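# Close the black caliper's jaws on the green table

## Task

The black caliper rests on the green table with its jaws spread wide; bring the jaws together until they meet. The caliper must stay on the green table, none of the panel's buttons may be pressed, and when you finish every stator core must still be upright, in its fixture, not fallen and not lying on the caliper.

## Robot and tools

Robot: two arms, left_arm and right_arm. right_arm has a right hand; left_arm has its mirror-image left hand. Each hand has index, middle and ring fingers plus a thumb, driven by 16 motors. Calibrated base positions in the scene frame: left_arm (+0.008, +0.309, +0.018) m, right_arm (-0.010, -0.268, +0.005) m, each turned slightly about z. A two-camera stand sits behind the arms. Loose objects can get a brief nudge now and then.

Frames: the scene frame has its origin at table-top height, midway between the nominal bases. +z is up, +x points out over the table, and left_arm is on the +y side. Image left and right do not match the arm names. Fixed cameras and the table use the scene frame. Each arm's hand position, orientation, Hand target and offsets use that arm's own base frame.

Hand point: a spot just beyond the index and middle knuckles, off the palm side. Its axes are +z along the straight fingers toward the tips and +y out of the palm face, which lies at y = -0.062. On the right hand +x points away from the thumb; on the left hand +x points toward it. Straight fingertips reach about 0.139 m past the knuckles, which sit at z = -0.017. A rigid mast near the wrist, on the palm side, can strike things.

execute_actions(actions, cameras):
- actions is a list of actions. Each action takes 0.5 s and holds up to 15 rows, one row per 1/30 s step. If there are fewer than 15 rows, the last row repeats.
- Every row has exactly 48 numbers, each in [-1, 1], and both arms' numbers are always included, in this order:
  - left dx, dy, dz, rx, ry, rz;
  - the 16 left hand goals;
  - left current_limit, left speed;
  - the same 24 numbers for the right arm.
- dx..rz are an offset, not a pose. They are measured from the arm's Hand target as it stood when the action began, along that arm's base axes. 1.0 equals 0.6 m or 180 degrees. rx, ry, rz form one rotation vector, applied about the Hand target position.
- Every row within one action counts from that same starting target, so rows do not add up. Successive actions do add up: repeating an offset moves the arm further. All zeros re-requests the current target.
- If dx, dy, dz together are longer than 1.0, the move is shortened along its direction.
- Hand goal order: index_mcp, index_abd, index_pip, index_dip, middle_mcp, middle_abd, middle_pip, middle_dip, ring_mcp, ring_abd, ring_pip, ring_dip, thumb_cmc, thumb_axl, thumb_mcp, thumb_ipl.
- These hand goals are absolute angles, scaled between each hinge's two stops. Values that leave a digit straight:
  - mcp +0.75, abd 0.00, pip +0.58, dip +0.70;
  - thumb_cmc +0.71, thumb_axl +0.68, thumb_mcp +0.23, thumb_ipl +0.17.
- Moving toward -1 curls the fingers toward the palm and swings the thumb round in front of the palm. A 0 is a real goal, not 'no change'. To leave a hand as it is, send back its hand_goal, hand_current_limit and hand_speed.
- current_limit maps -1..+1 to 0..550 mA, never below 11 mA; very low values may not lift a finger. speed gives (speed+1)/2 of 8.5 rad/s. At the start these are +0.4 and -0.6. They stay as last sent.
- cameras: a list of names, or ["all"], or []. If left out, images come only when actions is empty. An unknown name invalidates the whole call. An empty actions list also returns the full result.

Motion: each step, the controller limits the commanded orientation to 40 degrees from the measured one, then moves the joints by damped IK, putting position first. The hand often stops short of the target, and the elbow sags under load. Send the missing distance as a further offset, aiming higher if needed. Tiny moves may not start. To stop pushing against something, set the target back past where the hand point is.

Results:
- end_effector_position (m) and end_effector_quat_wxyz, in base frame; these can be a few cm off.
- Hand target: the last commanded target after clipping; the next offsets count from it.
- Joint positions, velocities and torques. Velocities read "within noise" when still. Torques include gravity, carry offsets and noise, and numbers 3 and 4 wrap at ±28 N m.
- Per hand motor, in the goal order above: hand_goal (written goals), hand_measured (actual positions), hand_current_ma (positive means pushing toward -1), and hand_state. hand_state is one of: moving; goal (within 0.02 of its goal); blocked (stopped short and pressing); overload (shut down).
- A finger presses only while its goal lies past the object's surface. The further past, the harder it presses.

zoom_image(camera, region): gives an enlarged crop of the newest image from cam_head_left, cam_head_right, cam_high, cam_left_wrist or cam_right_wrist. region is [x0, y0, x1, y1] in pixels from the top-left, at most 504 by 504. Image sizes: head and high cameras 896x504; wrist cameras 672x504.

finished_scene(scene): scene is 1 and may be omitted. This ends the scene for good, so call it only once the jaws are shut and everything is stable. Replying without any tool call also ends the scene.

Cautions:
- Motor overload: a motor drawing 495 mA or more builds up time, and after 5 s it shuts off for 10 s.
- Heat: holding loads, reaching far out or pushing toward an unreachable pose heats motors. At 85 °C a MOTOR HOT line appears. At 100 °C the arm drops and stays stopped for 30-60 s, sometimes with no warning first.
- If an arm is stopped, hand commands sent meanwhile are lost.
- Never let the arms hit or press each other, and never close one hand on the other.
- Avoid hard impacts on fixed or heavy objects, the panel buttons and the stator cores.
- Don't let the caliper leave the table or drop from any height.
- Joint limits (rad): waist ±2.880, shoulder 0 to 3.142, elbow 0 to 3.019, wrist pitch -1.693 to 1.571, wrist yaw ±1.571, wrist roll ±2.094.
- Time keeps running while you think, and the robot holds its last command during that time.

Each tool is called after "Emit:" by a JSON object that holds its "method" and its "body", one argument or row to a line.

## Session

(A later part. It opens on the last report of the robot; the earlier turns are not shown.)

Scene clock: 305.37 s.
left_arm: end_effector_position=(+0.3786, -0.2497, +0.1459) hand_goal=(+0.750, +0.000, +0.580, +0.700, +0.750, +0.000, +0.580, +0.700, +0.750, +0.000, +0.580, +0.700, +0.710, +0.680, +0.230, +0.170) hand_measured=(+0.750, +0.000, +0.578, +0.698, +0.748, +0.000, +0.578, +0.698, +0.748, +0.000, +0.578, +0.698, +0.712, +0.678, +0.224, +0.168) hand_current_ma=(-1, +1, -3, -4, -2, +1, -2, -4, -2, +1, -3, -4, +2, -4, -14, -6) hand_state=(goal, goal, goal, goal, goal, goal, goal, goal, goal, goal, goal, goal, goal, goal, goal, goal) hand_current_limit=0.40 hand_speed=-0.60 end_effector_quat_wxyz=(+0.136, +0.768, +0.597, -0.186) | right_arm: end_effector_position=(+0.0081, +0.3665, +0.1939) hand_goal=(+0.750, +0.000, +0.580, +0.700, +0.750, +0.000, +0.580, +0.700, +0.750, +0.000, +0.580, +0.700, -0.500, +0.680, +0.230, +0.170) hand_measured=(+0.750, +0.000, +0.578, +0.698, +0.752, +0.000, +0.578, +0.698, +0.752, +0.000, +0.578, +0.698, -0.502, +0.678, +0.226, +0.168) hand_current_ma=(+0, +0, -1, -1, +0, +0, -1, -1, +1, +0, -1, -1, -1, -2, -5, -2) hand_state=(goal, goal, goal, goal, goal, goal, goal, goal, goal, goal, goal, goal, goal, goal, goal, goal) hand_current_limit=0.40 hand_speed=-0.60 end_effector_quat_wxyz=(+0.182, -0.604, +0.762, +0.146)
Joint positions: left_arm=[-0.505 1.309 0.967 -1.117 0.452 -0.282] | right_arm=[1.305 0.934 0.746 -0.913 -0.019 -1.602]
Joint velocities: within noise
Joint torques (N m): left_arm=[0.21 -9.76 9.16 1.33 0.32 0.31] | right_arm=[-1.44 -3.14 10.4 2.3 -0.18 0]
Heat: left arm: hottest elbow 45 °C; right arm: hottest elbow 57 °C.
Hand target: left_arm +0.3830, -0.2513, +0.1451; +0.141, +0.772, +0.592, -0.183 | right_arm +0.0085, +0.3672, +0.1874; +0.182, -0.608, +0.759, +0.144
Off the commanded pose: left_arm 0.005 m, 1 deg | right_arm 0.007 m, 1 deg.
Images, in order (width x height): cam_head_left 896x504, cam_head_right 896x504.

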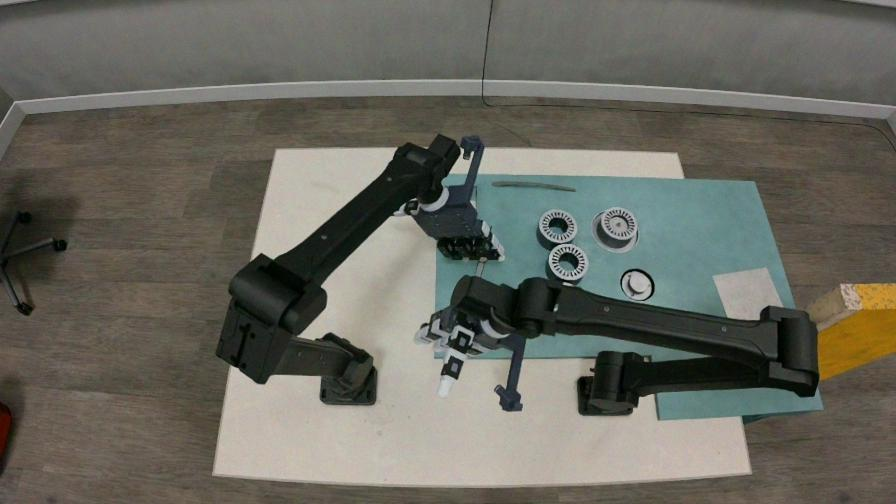

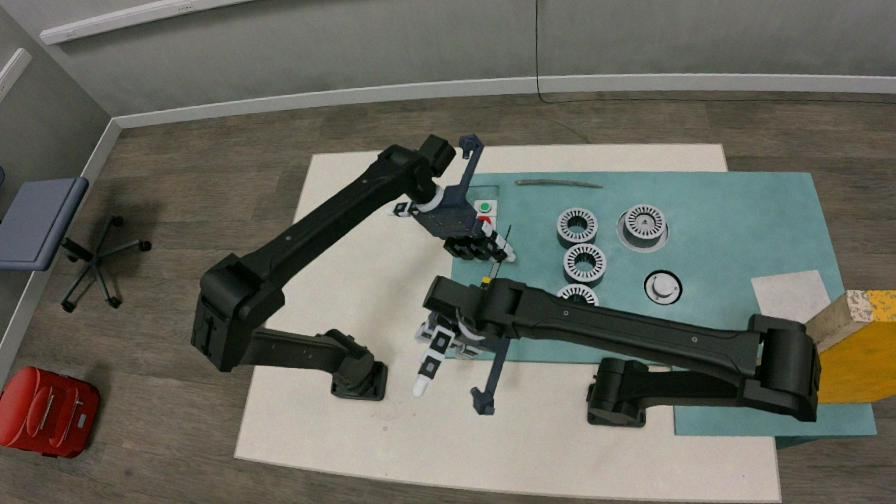

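Emit:
{"method": "execute_actions", "body": {
  "actions": [
    [[-0.015,-0.06,0,0,0,0,0.75,0,0.58,0.7,0.75,0,0.58,0.7,0.75,0,0.58,0.7,0.71,0.68,0.23,0.17,0.4,-0.6,0.01,0.033,-0.01,0,0,0,0.75,0,0.58,0.7,0.75,0,0.58,0.7,0.75,0,0.58,0.7,-0.5,0.68,0.23,0.17,0.4,-0.6]]
  ],
  "cameras": ["cam_high","cam_left_wrist","cam_right_wrist"]
}}

Emit:
{"method": "zoom_image", "body": {
  "camera": "cam_high",
  "region": [240, 170, 320, 250]
}}

Emit:
{"method": "zoom_image", "body": {
  "camera": "cam_high",
  "region": [320, 200, 400, 280]
}}

Emit:
{"method": "zoom_image", "body": {
  "camera": "cam_left_wrist",
  "region": [200, 30, 540, 280]
}}

Emit:
{"method": "zoom_image", "body": {
  "camera": "cam_right_wrist",
  "region": [130, 20, 380, 240]
}}

Scene clock: 326.53 s.
left_arm: end_effector_position=(+0.3650, -0.2826, +0.1417) hand_goal=(+0.750, +0.000, +0.580, +0.700, +0.750, +0.000, +0.580, +0.700, +0.750, +0.000, +0.580, +0.700, +0.710, +0.680, +0.230, +0.170) hand_measured=(+0.750, +0.000, +0.578, +0.698, +0.748, +0.000, +0.578, +0.698, +0.748, +0.000, +0.578, +0.698, +0.712, +0.678, +0.224, +0.168) hand_current_ma=(-1, +1, -3, -4, -2, +1, -2, -4, -2, +1, -3, -4, +2, -4, -14, -6) hand_state=(goal, goal, goal, goal, goal, goal, goal, goal, goal, goal, goal, goal, goal, goal, goal, goal) hand_current_limit=0.40 hand_speed=-0.60 end_effector_quat_wxyz=(+0.134, +0.776, +0.588, -0.186) | right_arm: end_effector_position=(+0.0117, +0.3796, +0.1756) hand_goal=(+0.750, +0.000, +0.580, +0.700, +0.750, +0.000, +0.580, +0.700, +0.750, +0.000, +0.580, +0.700, -0.500, +0.680, +0.230, +0.170) hand_measured=(+0.750, +0.000, +0.578, +0.698, +0.752, +0.000, +0.578, +0.698, +0.752, +0.000, +0.578, +0.698, -0.502, +0.678, +0.226, +0.168) hand_current_ma=(+0, +0, -1, -1, +0, +0, -1, -1, +1, +0, -1, -1, -1, -2, -5, -2) hand_state=(goal, goal, goal, goal, goal, goal, goal, goal, goal, goal, goal, goal, goal, goal, goal, goal) hand_current_limit=0.40 hand_speed=-0.60 end_effector_quat_wxyz=(+0.172, -0.606, +0.764, +0.139)
Joint positions: left_arm=[-0.597 1.323 0.967 -1.068 0.441 -0.356] | right_arm=[1.305 1.005 0.746 -0.867 -0.019 -1.602]
Joint torques (N m): left_arm=[-0.67 -9.47 10.65 1.47 0.28 -0.07] | right_arm=[-1.67 -4.07 12.25 2.22 -0.22 -0.02]
Heat: left arm: hottest elbow 43 °C; right arm: hottest elbow 56 °C.
Hand target: left_arm +0.3740, -0.2873, +0.1451; +0.141, +0.772, +0.592, -0.183 | right_arm +0.0145, +0.3871, +0.1815; +0.182, -0.608, +0.759, +0.145
Off the commanded pose: left_arm 0.011 m, 1 deg | right_arm 0.010 m, 1 deg.
Images, in order (width x height): cam_high 896x504, cam_left_wrist 672x504, cam_right_wrist 672x504.

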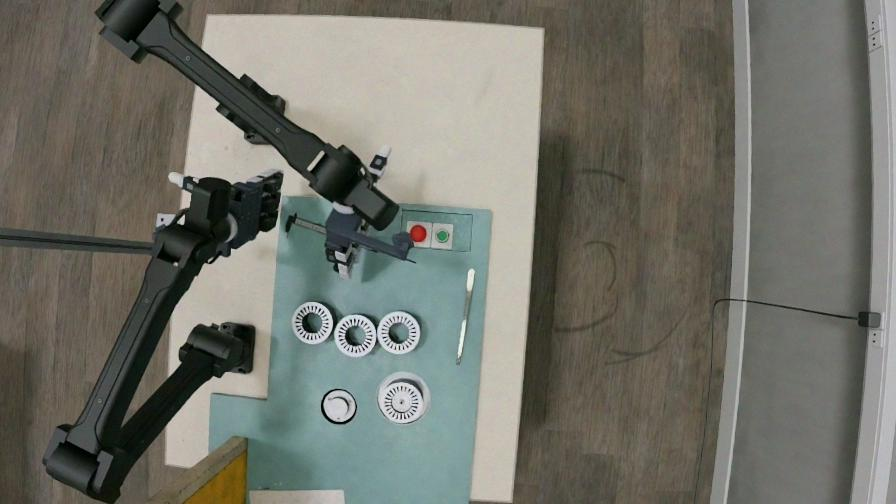

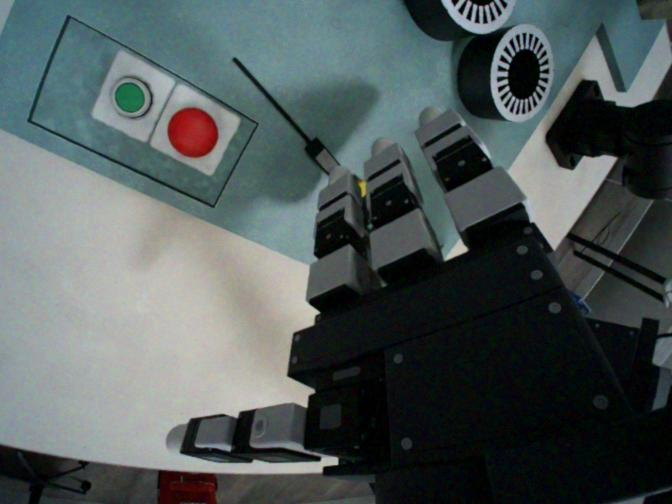

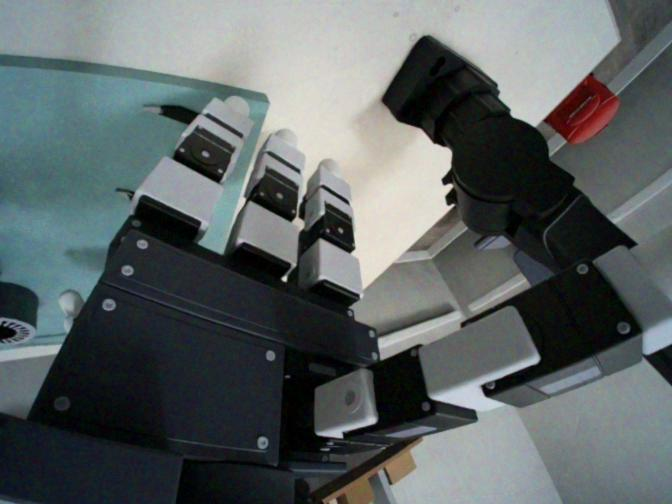

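Scaled by 6.300 from the camera's 896x504 image, which has a finer 1280x720 frame.

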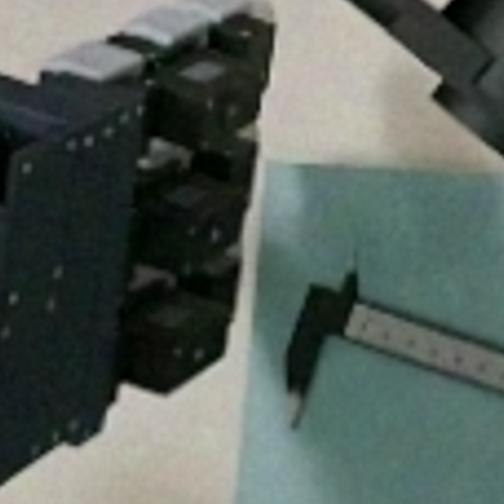

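Scaled by 6.300 from the camera's 896x504 image, which has a finer 1280x720 frame.

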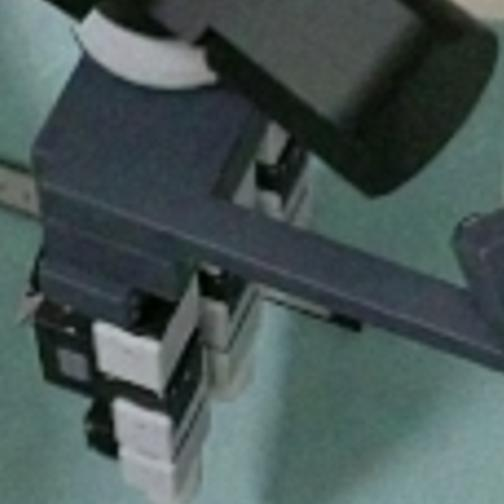

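Scaled by 1.482 from the camera's 672x504 image, which has a finer 960x720 frame.

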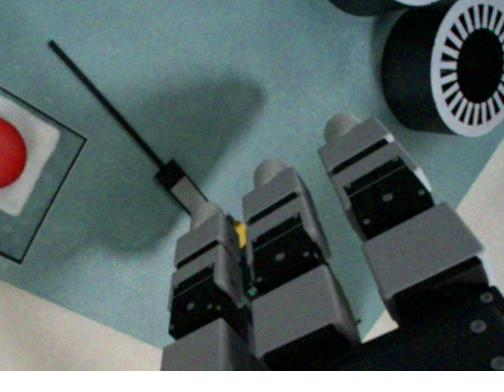

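Scaled by 2.016 from the camera's 672x504 image, which has a finer 960x720 frame.

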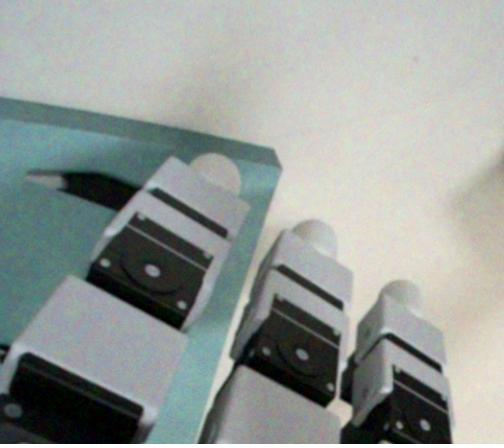

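Emit:
{"method": "execute_actions", "body": {
  "actions": [
    [[0,0,-0.03,0,0,0,0.75,0,0.58,0.7,0.75,0,0.58,0.7,0.75,0,0.58,0.7,0.71,0.68,0.23,0.17,0.4,-0.6,-0.024,-0.028,-0.02,0,0,0,0.75,0,0.58,0.7,0.75,0,0.58,0.7,0.75,0,0.58,0.7,-0.5,0.68,0.23,0.17,0.4,-0.6]],
    [[0,0,0,0,0,0,0.75,0,0.58,0.7,0.75,0,0.58,0.7,0.75,0,0.58,0.7,0.71,0.68,0.23,0.17,0.4,-0.6,0,0,-0.015,0,0,0,0.75,0,0.58,0.7,0.75,0,0.58,0.7,0.75,0,0.58,0.7,-0.5,0.68,0.23,0.17,0.4,-0.6]]
  ],
  "cameras": ["cam_high","cam_left_wrist","cam_right_wrist"]
}}

Emit:
{"method": "zoom_image", "body": {
  "camera": "cam_high",
  "region": [260, 170, 400, 280]
}}

Emit:
{"method": "zoom_image", "body": {
  "camera": "cam_left_wrist",
  "region": [260, 80, 430, 240]
}}

Emit:
{"method": "zoom_image", "body": {
  "camera": "cam_right_wrist",
  "region": [130, 40, 300, 200]
}}

Scene clock: 356.47 s.
left_arm: end_effector_position=(+0.3720, -0.2872, +0.1336) hand_goal=(+0.750, +0.000, +0.580, +0.700, +0.750, +0.000, +0.580, +0.700, +0.750, +0.000, +0.580, +0.700, +0.710, +0.680, +0.230, +0.170) hand_measured=(+0.750, +0.000, +0.578, +0.698, +0.748, +0.000, +0.578, +0.698, +0.748, +0.000, +0.578, +0.698, +0.712, +0.678, +0.224, +0.168) hand_current_ma=(-1, +1, -3, -4, -2, +1, -2, -4, -2, +1, -3, -4, +2, -4, -14, -6) hand_state=(goal, goal, goal, goal, goal, goal, goal, goal, goal, goal, goal, goal, goal, goal, goal, goal) hand_current_limit=0.40 hand_speed=-0.60 end_effector_quat_wxyz=(+0.144, +0.776, +0.586, -0.182) | right_arm: end_effector_position=(+0.0023, +0.3702, +0.1644) hand_goal=(+0.750, +0.000, +0.580, +0.700, +0.750, +0.000, +0.580, +0.700, +0.750, +0.000, +0.580, +0.700, -0.500, +0.680, +0.230, +0.170) hand_measured=(+0.750, +0.000, +0.578, +0.698, +0.750, +0.000, +0.578, +0.698, +0.750, +0.000, +0.578, +0.698, -0.502, +0.678, +0.226, +0.168) hand_current_ma=(+0, +0, -1, -1, +0, +0, -1, -1, +0, +0, -1, -1, -1, -2, -5, -2) hand_state=(goal, goal, goal, goal, goal, goal, goal, goal, goal, goal, goal, goal, goal, goal, goal, goal) hand_current_limit=0.40 hand_speed=-0.60 end_effector_quat_wxyz=(+0.180, -0.611, +0.757, +0.142)
Joint positions: left_arm=[-0.597 1.343 0.956 -1.017 0.44 -0.356] | right_arm=[1.329 0.971 0.692 -0.828 -0.008 -1.598]
Joint torques (N m): left_arm=[0.21 -9.64 8.72 1.36 0.27 -0.08] | right_arm=[-0.56 -4.42 9.77 2.29 -0.01 0.28]
Heat: left arm: hottest elbow 43 °C; right arm: hottest elbow 58 °C.
Hand target: left_arm +0.3740, -0.2874, +0.1271; +0.141, +0.772, +0.592, -0.183 | right_arm +0.0001, +0.3702, +0.1604; +0.182, -0.608, +0.759, +0.145
Off the commanded pose: left_arm 0.007 m, 1 deg | right_arm 0.005 m, 1 deg.
Images, in order (width x height): cam_high 896x504, cam_left_wrist 672x504, cam_right_wrist 672x504.

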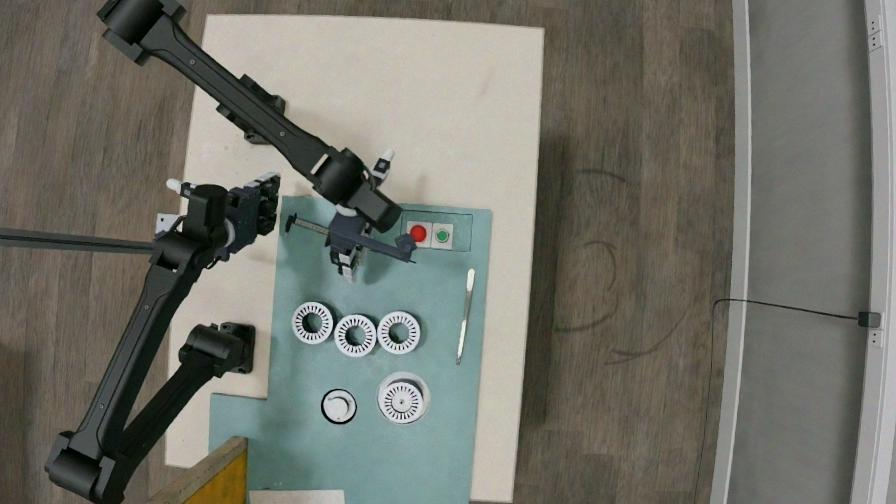

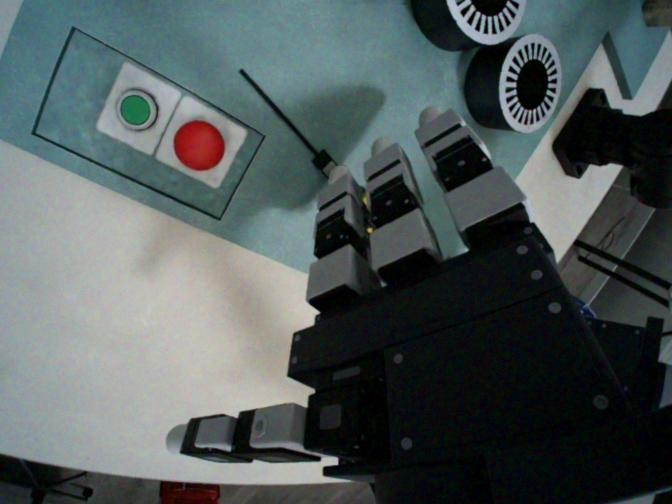

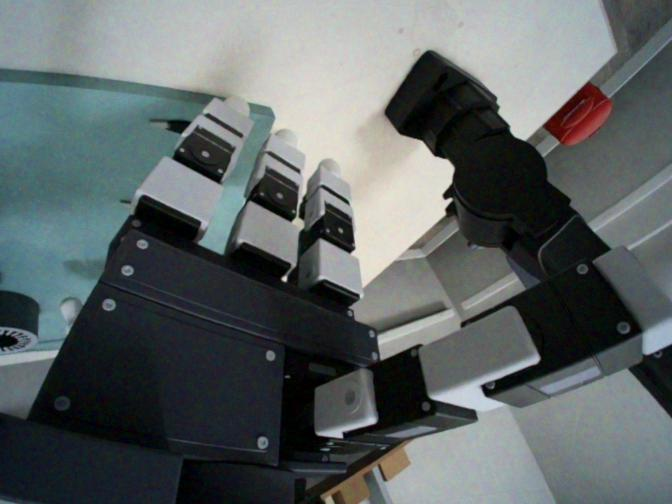

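Scaled by 3.600 from the camera's 896x504 image, which has a finer 1280x720 frame.

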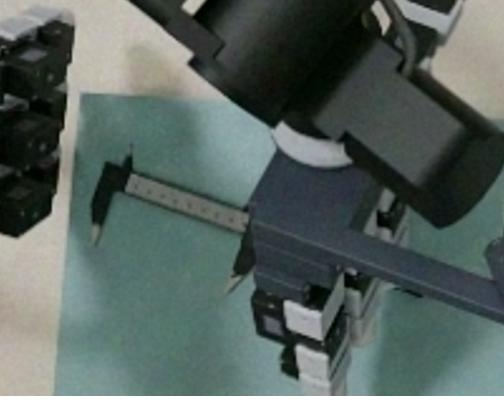

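Scaled by 2.965 from the camera's 672x504 image, which has a finer 960x720 frame.

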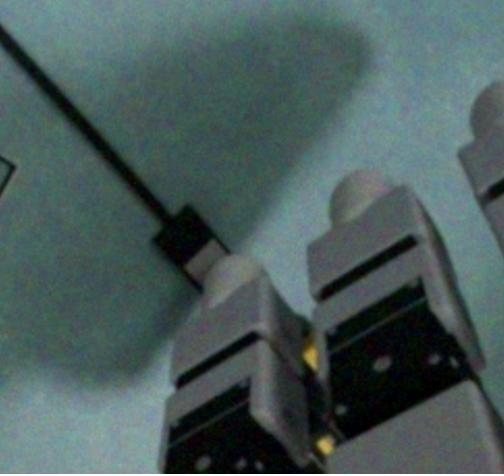

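Scaled by 2.965 from the camera's 672x504 image, which has a finer 960x720 frame.

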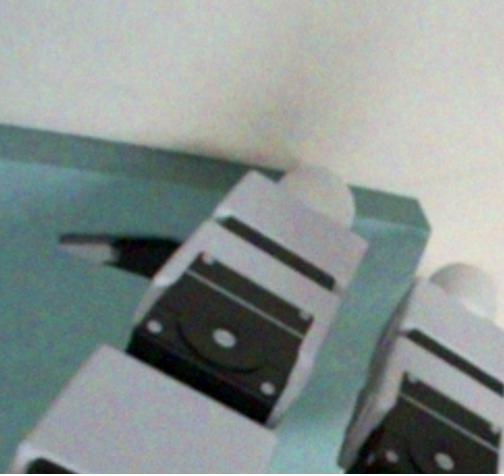

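Emit:
{"method": "execute_actions", "body": {
  "actions": [
    [[0,0,-0.012,0,0,0,0.75,0,0.58,0.7,0.75,0,0.58,0.7,0.75,0,0.58,0.7,0.71,0.68,0.23,0.17,0.4,-0.6,0,0,-0.012,0,0,0,0.75,0,0.58,0.7,0.75,0,0.58,0.7,0.75,0,0.58,0.7,-0.5,0.68,0.23,0.17,0.4,-0.6]],
    [[0,0,0,0,0,0,0.75,0,0.58,0.7,0.75,0,0.58,0.7,0.75,0,0.58,0.7,0.71,0.68,0.23,0.17,0.4,-0.6,0,0,0,0,0,0,0.75,0,0.58,0.7,0.75,0,0.58,0.7,0.75,0,0.58,0.7,-0.5,0.68,0.23,0.17,0.4,-0.6]]
  ],
  "cameras": ["cam_high","cam_left_wrist","cam_right_wrist"]
}}

Emit:
{"method": "zoom_image", "body": {
  "camera": "cam_left_wrist",
  "region": [260, 80, 430, 240]
}}

Emit:
{"method": "zoom_image", "body": {
  "camera": "cam_right_wrist",
  "region": [130, 40, 300, 200]
}}

Scene clock: 370.57 s.
left_arm: end_effector_position=(+0.3723, -0.2874, +0.1270) hand_goal=(+0.750, +0.000, +0.580, +0.700, +0.750, +0.000, +0.580, +0.700, +0.750, +0.000, +0.580, +0.700, +0.710, +0.680, +0.230, +0.170) hand_measured=(+0.750, +0.000, +0.578, +0.698, +0.748, +0.000, +0.578, +0.698, +0.748, +0.000, +0.578, +0.698, +0.712, +0.678, +0.224, +0.168) hand_current_ma=(-1, +1, -3, -4, -2, +1, -2, -4, -2, +1, -3, -4, +2, -4, -14, -6) hand_state=(goal, goal, goal, goal, goal, goal, goal, goal, goal, goal, goal, goal, goal, goal, goal, goal) hand_current_limit=0.40 hand_speed=-0.60 end_effector_quat_wxyz=(+0.144, +0.777, +0.586, -0.182) | right_arm: end_effector_position=(+0.0022, +0.3702, +0.1598) hand_goal=(+0.750, +0.000, +0.580, +0.700, +0.750, +0.000, +0.580, +0.700, +0.750, +0.000, +0.580, +0.700, -0.500, +0.680, +0.230, +0.170) hand_measured=(+0.750, +0.000, +0.578, +0.698, +0.750, +0.000, +0.578, +0.698, +0.750, +0.000, +0.578, +0.698, -0.502, +0.678, +0.226, +0.168) hand_current_ma=(+0, +0, -1, -1, +0, +0, -1, -1, +0, +0, -1, -1, -1, -2, -5, -2) hand_state=(goal, goal, goal, goal, goal, goal, goal, goal, goal, goal, goal, goal, goal, goal, goal, goal) hand_current_limit=0.40 hand_speed=-0.60 end_effector_quat_wxyz=(+0.183, -0.611, +0.757, +0.144)
Joint positions: left_arm=[-0.597 1.351 0.945 -0.996 0.44 -0.356] | right_arm=[1.329 0.971 0.677 -0.805 -0.008 -1.598]
Joint torques (N m): left_arm=[-0.21 -10.52 8.57 1.59 0.27 -0.08] | right_arm=[-0.56 -3.9 9.72 2.3 -0.01 0.28]
Heat: left arm: hottest elbow 43 °C; right arm: hottest elbow 53 °C.
Hand target: left_arm +0.3739, -0.2874, +0.1198; +0.141, +0.772, +0.592, -0.183 | right_arm +0.0001, +0.3703, +0.1533; +0.182, -0.608, +0.759, +0.145
Off the commanded pose: left_arm 0.007 m, 1 deg | right_arm 0.007 m, 0 deg.
Images, in order (width x height): cam_high 896x504, cam_left_wrist 672x504, cam_right_wrist 672x504.

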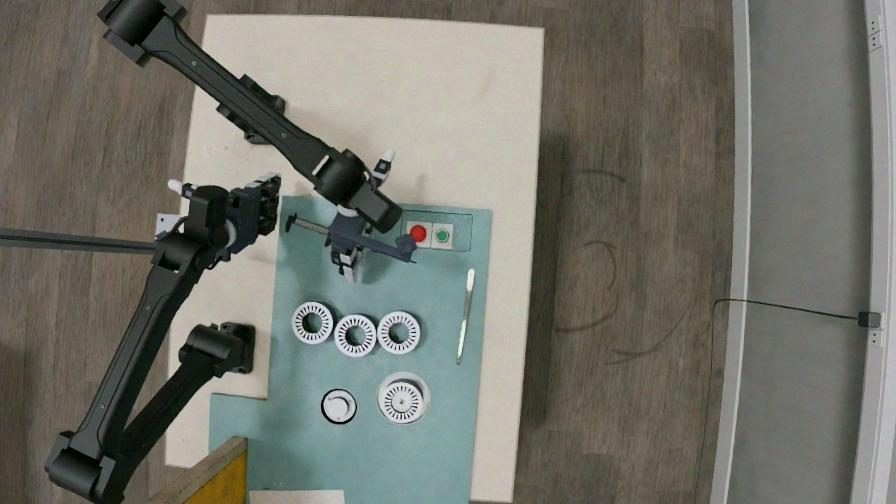

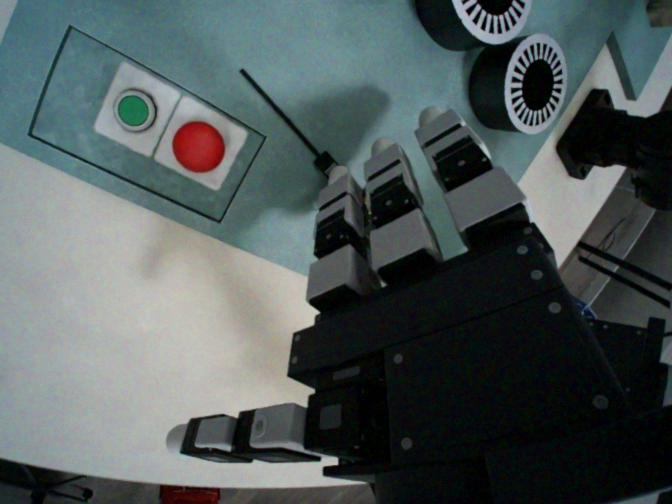

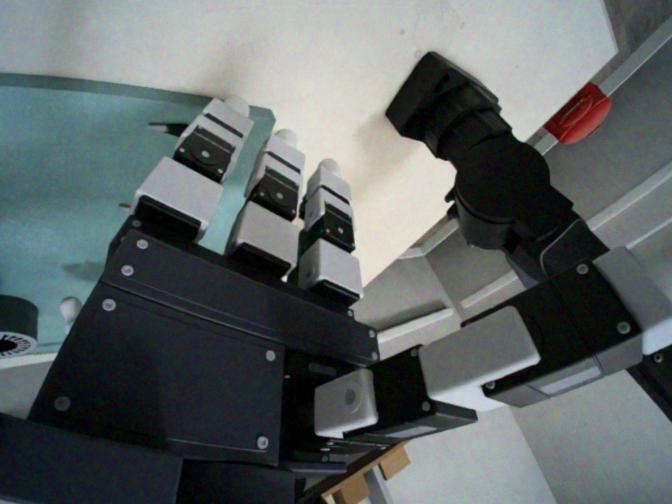

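Scaled by 2.965 from the camera's 672x504 image, which has a finer 960x720 frame.

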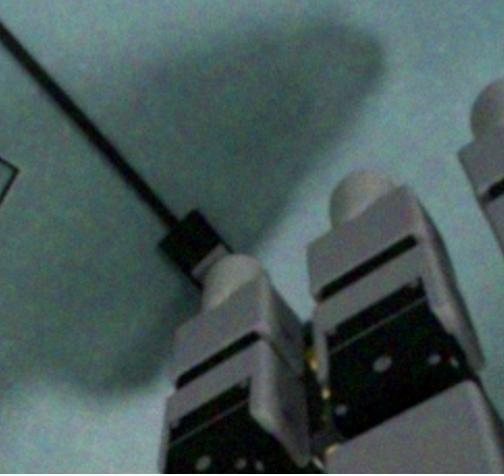

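Scaled by 2.965 from the camera's 672x504 image, which has a finer 960x720 frame.

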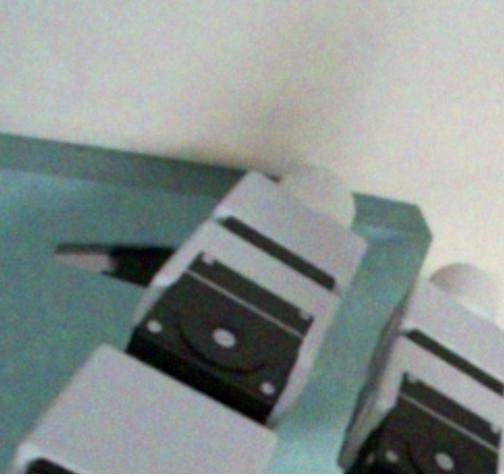

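Emit:
{"method": "execute_actions", "body": {
  "actions": [
    [[0,0,-0.008,0,0,0,0.75,0,0.58,0.7,0.75,0,0.58,0.7,0.75,0,0.58,0.7,0.71,0.68,0.23,0.17,0.4,-0.6,0,0,-0.012,0,0,0,0.75,0,0.58,0.7,0.75,0,0.58,0.7,0.75,0,0.58,0.7,-0.5,0.68,0.23,0.17,0.4,-0.6]],
    [[0,0,0,0,0,0,0.75,0,0.58,0.7,0.75,0,0.58,0.7,0.75,0,0.58,0.7,0.71,0.68,0.23,0.17,0.4,-0.6,0,0,0,0,0,0,0.75,0,0.58,0.7,0.75,0,0.58,0.7,0.75,0,0.58,0.7,-0.5,0.68,0.23,0.17,0.4,-0.6]]
  ],
  "cameras": ["cam_high","cam_left_wrist","cam_right_wrist"]
}}

Emit:
{"method": "zoom_image", "body": {
  "camera": "cam_high",
  "region": [260, 170, 400, 280]
}}

Emit:
{"method": "zoom_image", "body": {
  "camera": "cam_left_wrist",
  "region": [260, 80, 430, 240]
}}

Emit:
{"method": "zoom_image", "body": {
  "camera": "cam_right_wrist",
  "region": [130, 40, 300, 200]
}}

Scene clock: 382.37 s.
left_arm: end_effector_position=(+0.3727, -0.2876, +0.1236) hand_goal=(+0.750, +0.000, +0.580, +0.700, +0.750, +0.000, +0.580, +0.700, +0.750, +0.000, +0.580, +0.700, +0.710, +0.680, +0.230, +0.170) hand_measured=(+0.750, +0.000, +0.578, +0.698, +0.748, +0.000, +0.578, +0.698, +0.748, +0.000, +0.578, +0.698, +0.712, +0.678, +0.224, +0.168) hand_current_ma=(-1, +1, -3, -3, -2, +1, -2, -4, -2, +1, -3, -4, +2, -4, -14, -6) hand_state=(goal, goal, goal, goal, goal, goal, goal, goal, goal, goal, goal, goal, goal, goal, goal, goal) hand_current_limit=0.40 hand_speed=-0.60 end_effector_quat_wxyz=(+0.146, +0.776, +0.585, -0.182) | right_arm: end_effector_position=(+0.0022, +0.3699, +0.1550) hand_goal=(+0.750, +0.000, +0.580, +0.700, +0.750, +0.000, +0.580, +0.700, +0.750, +0.000, +0.580, +0.700, -0.500, +0.680, +0.230, +0.170) hand_measured=(+0.750, +0.000, +0.578, +0.698, +0.750, +0.000, +0.578, +0.698, +0.750, +0.000, +0.578, +0.698, -0.502, +0.678, +0.226, +0.168) hand_current_ma=(+0, +0, -1, -1, +0, +0, -1, -1, +0, +0, -1, -1, -1, -2, -5, -2) hand_state=(goal, goal, goal, goal, goal, goal, goal, goal, goal, goal, goal, goal, goal, goal, goal, goal) hand_current_limit=0.40 hand_speed=-0.60 end_effector_quat_wxyz=(+0.186, -0.610, +0.756, +0.147)
Joint positions: left_arm=[-0.597 1.354 0.938 -0.983 0.44 -0.357] | right_arm=[1.329 0.971 0.661 -0.782 -0.008 -1.598]
Joint torques (N m): left_arm=[0.21 -9.88 8.54 1.63 0.31 -0.08] | right_arm=[-0.56 -3.25 9.69 2.33 0 0.28]
Heat: left arm: hottest elbow 43 °C; right arm: hottest elbow 52 °C.
Hand target: left_arm +0.3740, -0.2874, +0.1153; +0.141, +0.772, +0.592, -0.183 | right_arm +0.0001, +0.3702, +0.1460; +0.182, -0.608, +0.759, +0.145
Off the commanded pose: left_arm 0.008 m, 1 deg | right_arm 0.009 m, 1 deg.
Images, in order (width x height): cam_high 896x504, cam_left_wrist 672x504, cam_right_wrist 672x504.

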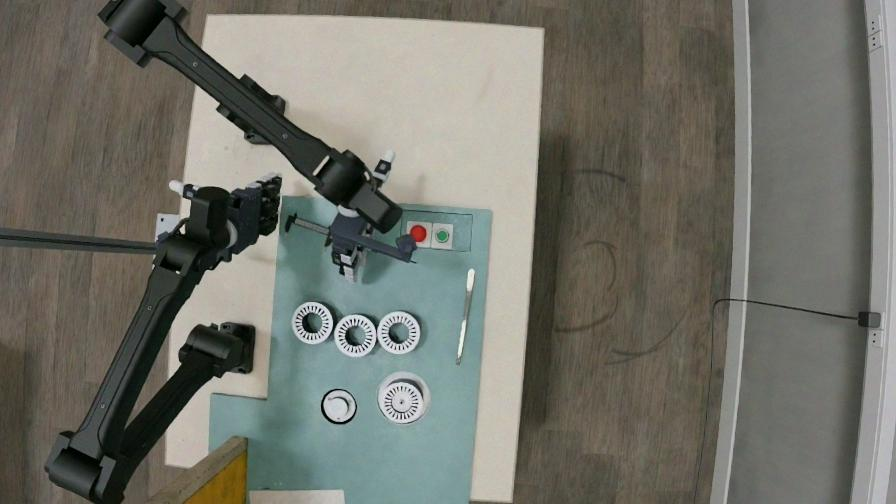

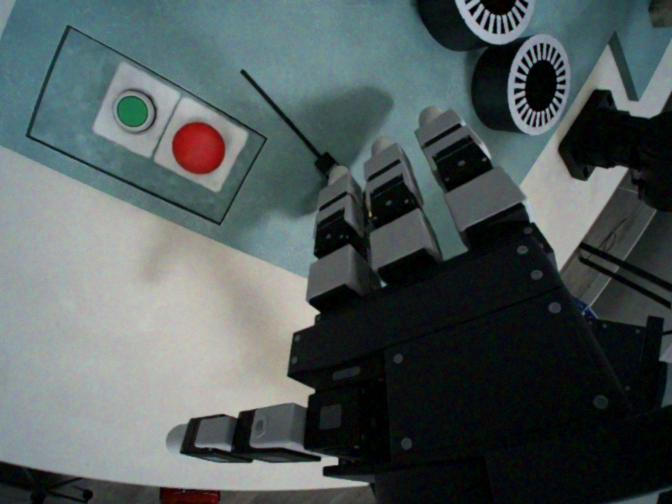

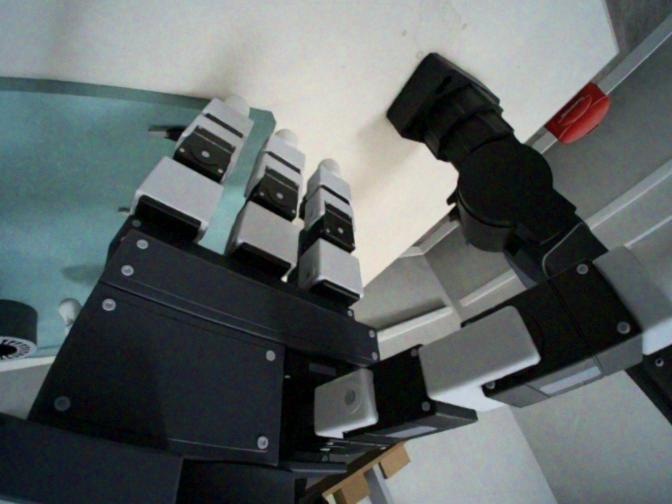

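Scaled by 3.600 from the camera's 896x504 image, which has a finer 1280x720 frame.

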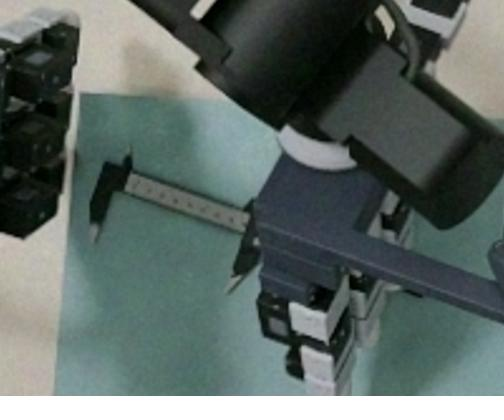

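Scaled by 2.965 from the camera's 672x504 image, which has a finer 960x720 frame.

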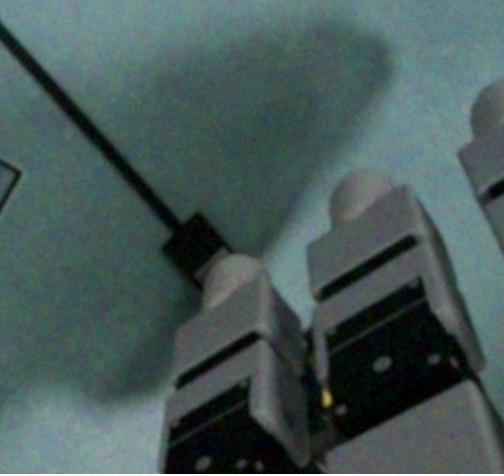

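Scaled by 2.965 from the camera's 672x504 image, which has a finer 960x720 frame.

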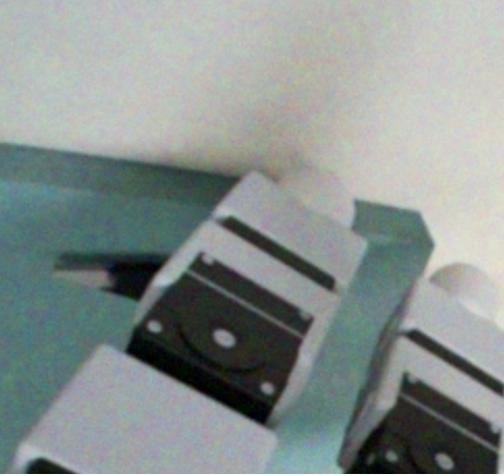

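Emit:
{"method": "execute_actions", "body": {
  "actions": [
    [[0,0,-0.008,0,0,0,0.75,0,0.58,0.7,0.75,0,0.58,0.7,0.75,0,0.58,0.7,0.71,0.68,0.23,0.17,0.4,-0.6,0,0,-0.01,0,0,0,0.75,0,0.58,0.7,0.75,0,0.58,0.7,0.75,0,0.58,0.7,-0.5,0.68,0.23,0.17,0.4,-0.6]],
    [[0,0,0,0,0,0,0.75,0,0.58,0.7,0.75,0,0.58,0.7,0.75,0,0.58,0.7,0.71,0.68,0.23,0.17,0.4,-0.6,0.019,-0.005,0,0,0,0,0.75,0,0.58,0.7,0.75,0,0.58,0.7,0.75,0,0.58,0.7,-0.5,0.68,0.23,0.17,0.4,-0.6]]
  ],
  "cameras": ["cam_high","cam_left_wrist","cam_right_wrist"]
}}

Emit:
{"method": "zoom_image", "body": {
  "camera": "cam_high",
  "region": [260, 170, 400, 280]
}}

Emit:
{"method": "zoom_image", "body": {
  "camera": "cam_right_wrist",
  "region": [130, 40, 300, 200]
}}

Scene clock: 396.30 s.
left_arm: end_effector_position=(+0.3735, -0.2881, +0.1230) hand_goal=(+0.750, +0.000, +0.580, +0.700, +0.750, +0.000, +0.580, +0.700, +0.750, +0.000, +0.580, +0.700, +0.710, +0.680, +0.230, +0.170) hand_measured=(+0.756, -0.004, +0.584, +0.702, +0.748, +0.000, +0.578, +0.698, +0.748, +0.000, +0.578, +0.698, +0.712, +0.678, +0.224, +0.168) hand_current_ma=(+14, -5, +9, +2, -2, +1, -2, -4, -2, +1, -3, -4, +2, -4, -14, -6) hand_state=(goal, goal, goal, goal, goal, goal, goal, goal, goal, goal, goal, goal, goal, goal, goal, goal) hand_current_limit=0.40 hand_speed=-0.60 end_effector_quat_wxyz=(+0.149, +0.776, +0.585, -0.181) | right_arm: end_effector_position=(+0.0088, +0.3694, +0.1506) hand_goal=(+0.750, +0.000, +0.580, +0.700, +0.750, +0.000, +0.580, +0.700, +0.750, +0.000, +0.580, +0.700, -0.500, +0.680, +0.230, +0.170) hand_measured=(+0.750, +0.000, +0.578, +0.698, +0.750, +0.000, +0.578, +0.698, +0.742, +0.000, +0.576, +0.698, -0.502, +0.678, +0.226, +0.168) hand_current_ma=(+0, +0, -1, -1, +0, +0, -1, -1, -9, +0, -3, -1, -1, -2, -5, -2) hand_state=(goal, goal, goal, goal, goal, goal, goal, goal, goal, goal, goal, goal, goal, goal, goal, goal) hand_current_limit=0.40 hand_speed=-0.60 end_effector_quat_wxyz=(+0.185, -0.604, +0.761, +0.150)
Joint positions: left_arm=[-0.597 1.354 0.934 -0.972 0.44 -0.358] | right_arm=[1.303 0.976 0.648 -0.763 -0.023 -1.605]
Joint torques (N m): left_arm=[0.38 -9.76 8.08 1.7 0.27 -0.06] | right_arm=[-2.26 -3.08 9.66 2.32 -0.2 -0.1]
Heat: left arm: hottest elbow 43 °C; right arm: hottest elbow 52 °C.
Hand target: left_arm +0.3739, -0.2874, +0.1103; +0.141, +0.772, +0.592, -0.183 | right_arm +0.0115, +0.3672, +0.1400; +0.182, -0.608, +0.759, +0.145
Off the commanded pose: left_arm 0.013 m, 1 deg | right_arm 0.011 m, 1 deg.
Images, in order (width x height): cam_high 896x504, cam_left_wrist 672x504, cam_right_wrist 672x504.

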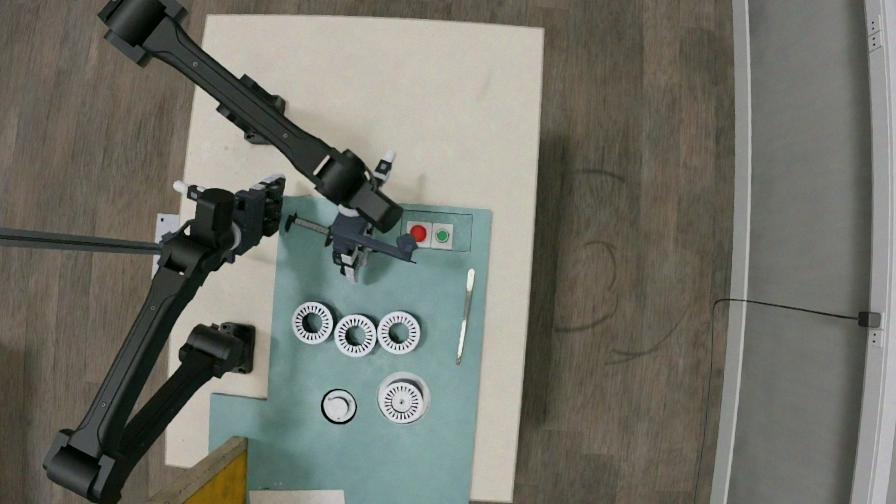

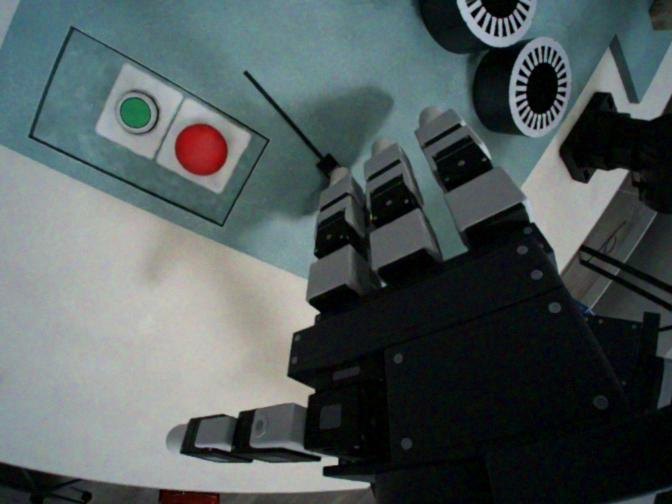

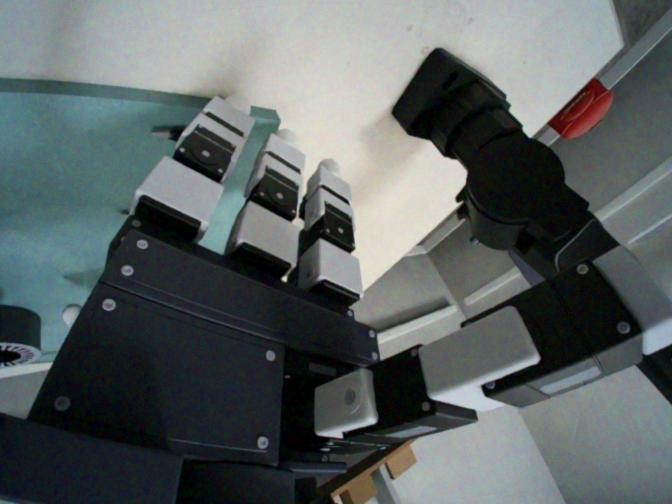

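Scaled by 3.600 from the camera's 896x504 image, which has a finer 1280x720 frame.

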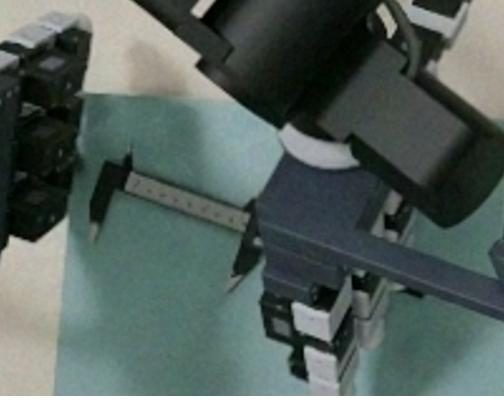

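Scaled by 2.965 from the camera's 672x504 image, which has a finer 960x720 frame.

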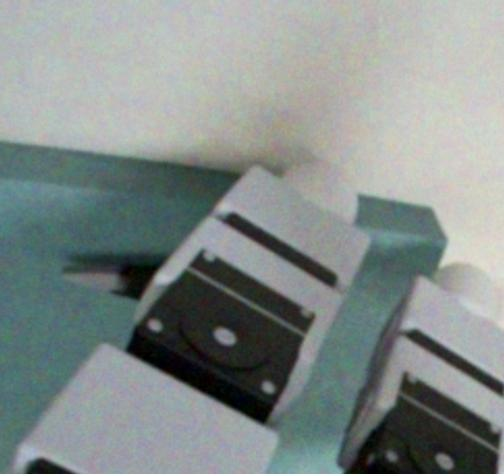

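Emit:
{"method": "zoom_image", "body": {
  "camera": "cam_high",
  "region": [264, 190, 304, 240]
}}

Emit:
{"method": "execute_actions", "body": {
  "actions": [],
  "cameras": ["cam_head_left","cam_head_right"]
}}

Emit:
{"method": "zoom_image", "body": {
  "camera": "cam_head_right",
  "region": [400, 260, 520, 400]
}}

Emit:
{"method": "zoom_image", "body": {
  "camera": "cam_head_left",
  "region": [400, 260, 520, 400]
}}

Scaled by 10.080 from the camera's 896x504 image, which has a finer 1280x720 frame.

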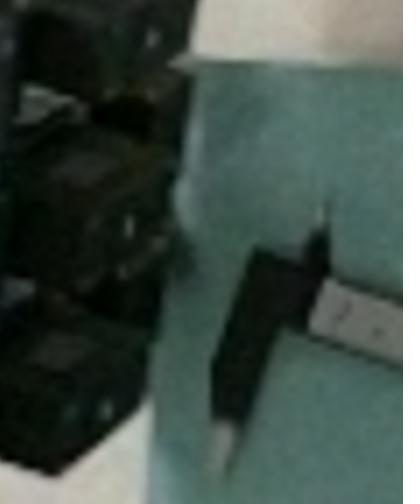

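Scene clock: 414.03 s.
left_arm: end_effector_position=(+0.3735, -0.2881, +0.1230) hand_goal=(+0.750, +0.000, +0.580, +0.700, +0.750, +0.000, +0.580, +0.700, +0.750, +0.000, +0.580, +0.700, +0.710, +0.680, +0.230, +0.170) hand_measured=(+0.756, -0.004, +0.584, +0.702, +0.748, +0.000, +0.578, +0.698, +0.748, +0.000, +0.578, +0.698, +0.712, +0.678, +0.224, +0.168) hand_current_ma=(+14, -5, +9, +2, -2, +1, -2, -4, -2, +1, -3, -4, +2, -4, -14, -6) hand_state=(goal, goal, goal, goal, goal, goal, goal, goal, goal, goal, goal, goal, goal, goal, goal, goal) hand_current_limit=0.40 hand_speed=-0.60 end_effector_quat_wxyz=(+0.149, +0.776, +0.585, -0.181) | right_arm: end_effector_position=(+0.0088, +0.3693, +0.1506) hand_goal=(+0.750, +0.000, +0.580, +0.700, +0.750, +0.000, +0.580, +0.700, +0.750, +0.000, +0.580, +0.700, -0.500, +0.680, +0.230, +0.170) hand_measured=(+0.750, +0.000, +0.578, +0.698, +0.750, +0.000, +0.578, +0.698, +0.742, +0.000, +0.576, +0.698, -0.502, +0.678, +0.226, +0.168) hand_current_ma=(+0, +0, -1, -1, +0, +0, -1, -1, -9, +0, -3, -1, -1, -2, -5, -2) hand_state=(goal, goal, goal, goal, goal, goal, goal, goal, goal, goal, goal, goal, goal, goal, goal, goal) hand_current_limit=0.40 hand_speed=-0.60 end_effector_quat_wxyz=(+0.185, -0.604, +0.761, +0.150)
Joint positions: left_arm=[-0.597 1.354 0.934 -0.972 0.44 -0.358] | right_arm=[1.303 0.976 0.648 -0.763 -0.023 -1.605]
Joint velocities: within noise
Joint torques (N m): left_arm=[-0.38 -9.17 7.97 1.73 0.25 -0.09] | right_arm=[-2.26 -3.08 9.65 2.32 -0.19 -0.07]
Heat: left arm: hottest elbow 42 °C; right arm: hottest elbow 50 °C.
Hand target: left_arm +0.3739, -0.2874, +0.1103; +0.141, +0.772, +0.592, -0.183 | right_arm +0.0115, +0.3672, +0.1400; +0.182, -0.608, +0.759, +0.145
Off the commanded pose: left_arm 0.013 m, 1 deg | right_arm 0.011 m, 1 deg.
Images, in order (width x height): cam_head_left 896x504, cam_head_right 896x504.

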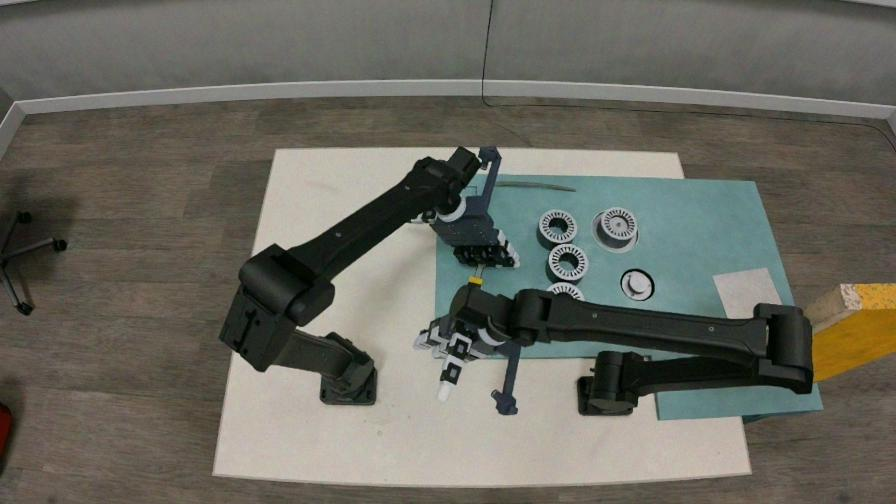

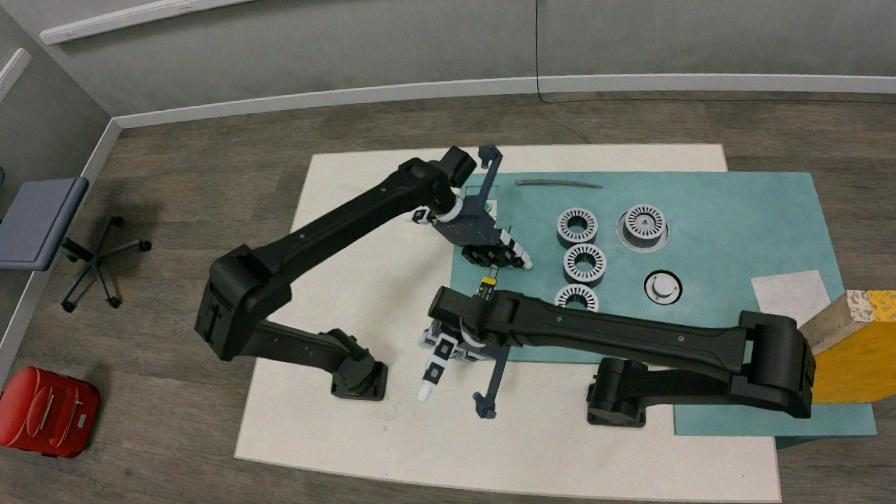

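Scaled by 3.600 from the camera's 896x504 image, which has a finer 1280x720 frame.

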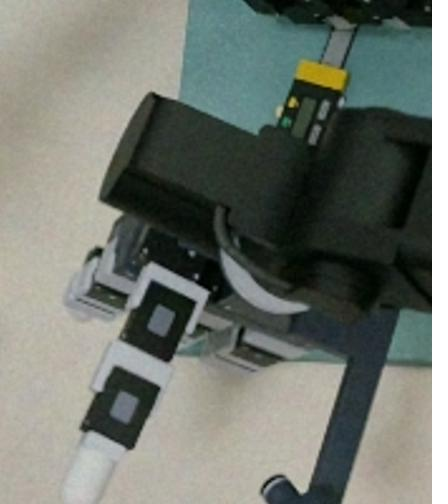

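Scaled by 3.600 from the camera's 896x504 image, which has a finer 1280x720 frame.

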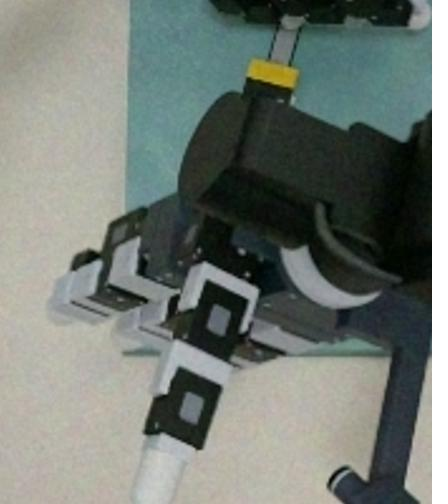

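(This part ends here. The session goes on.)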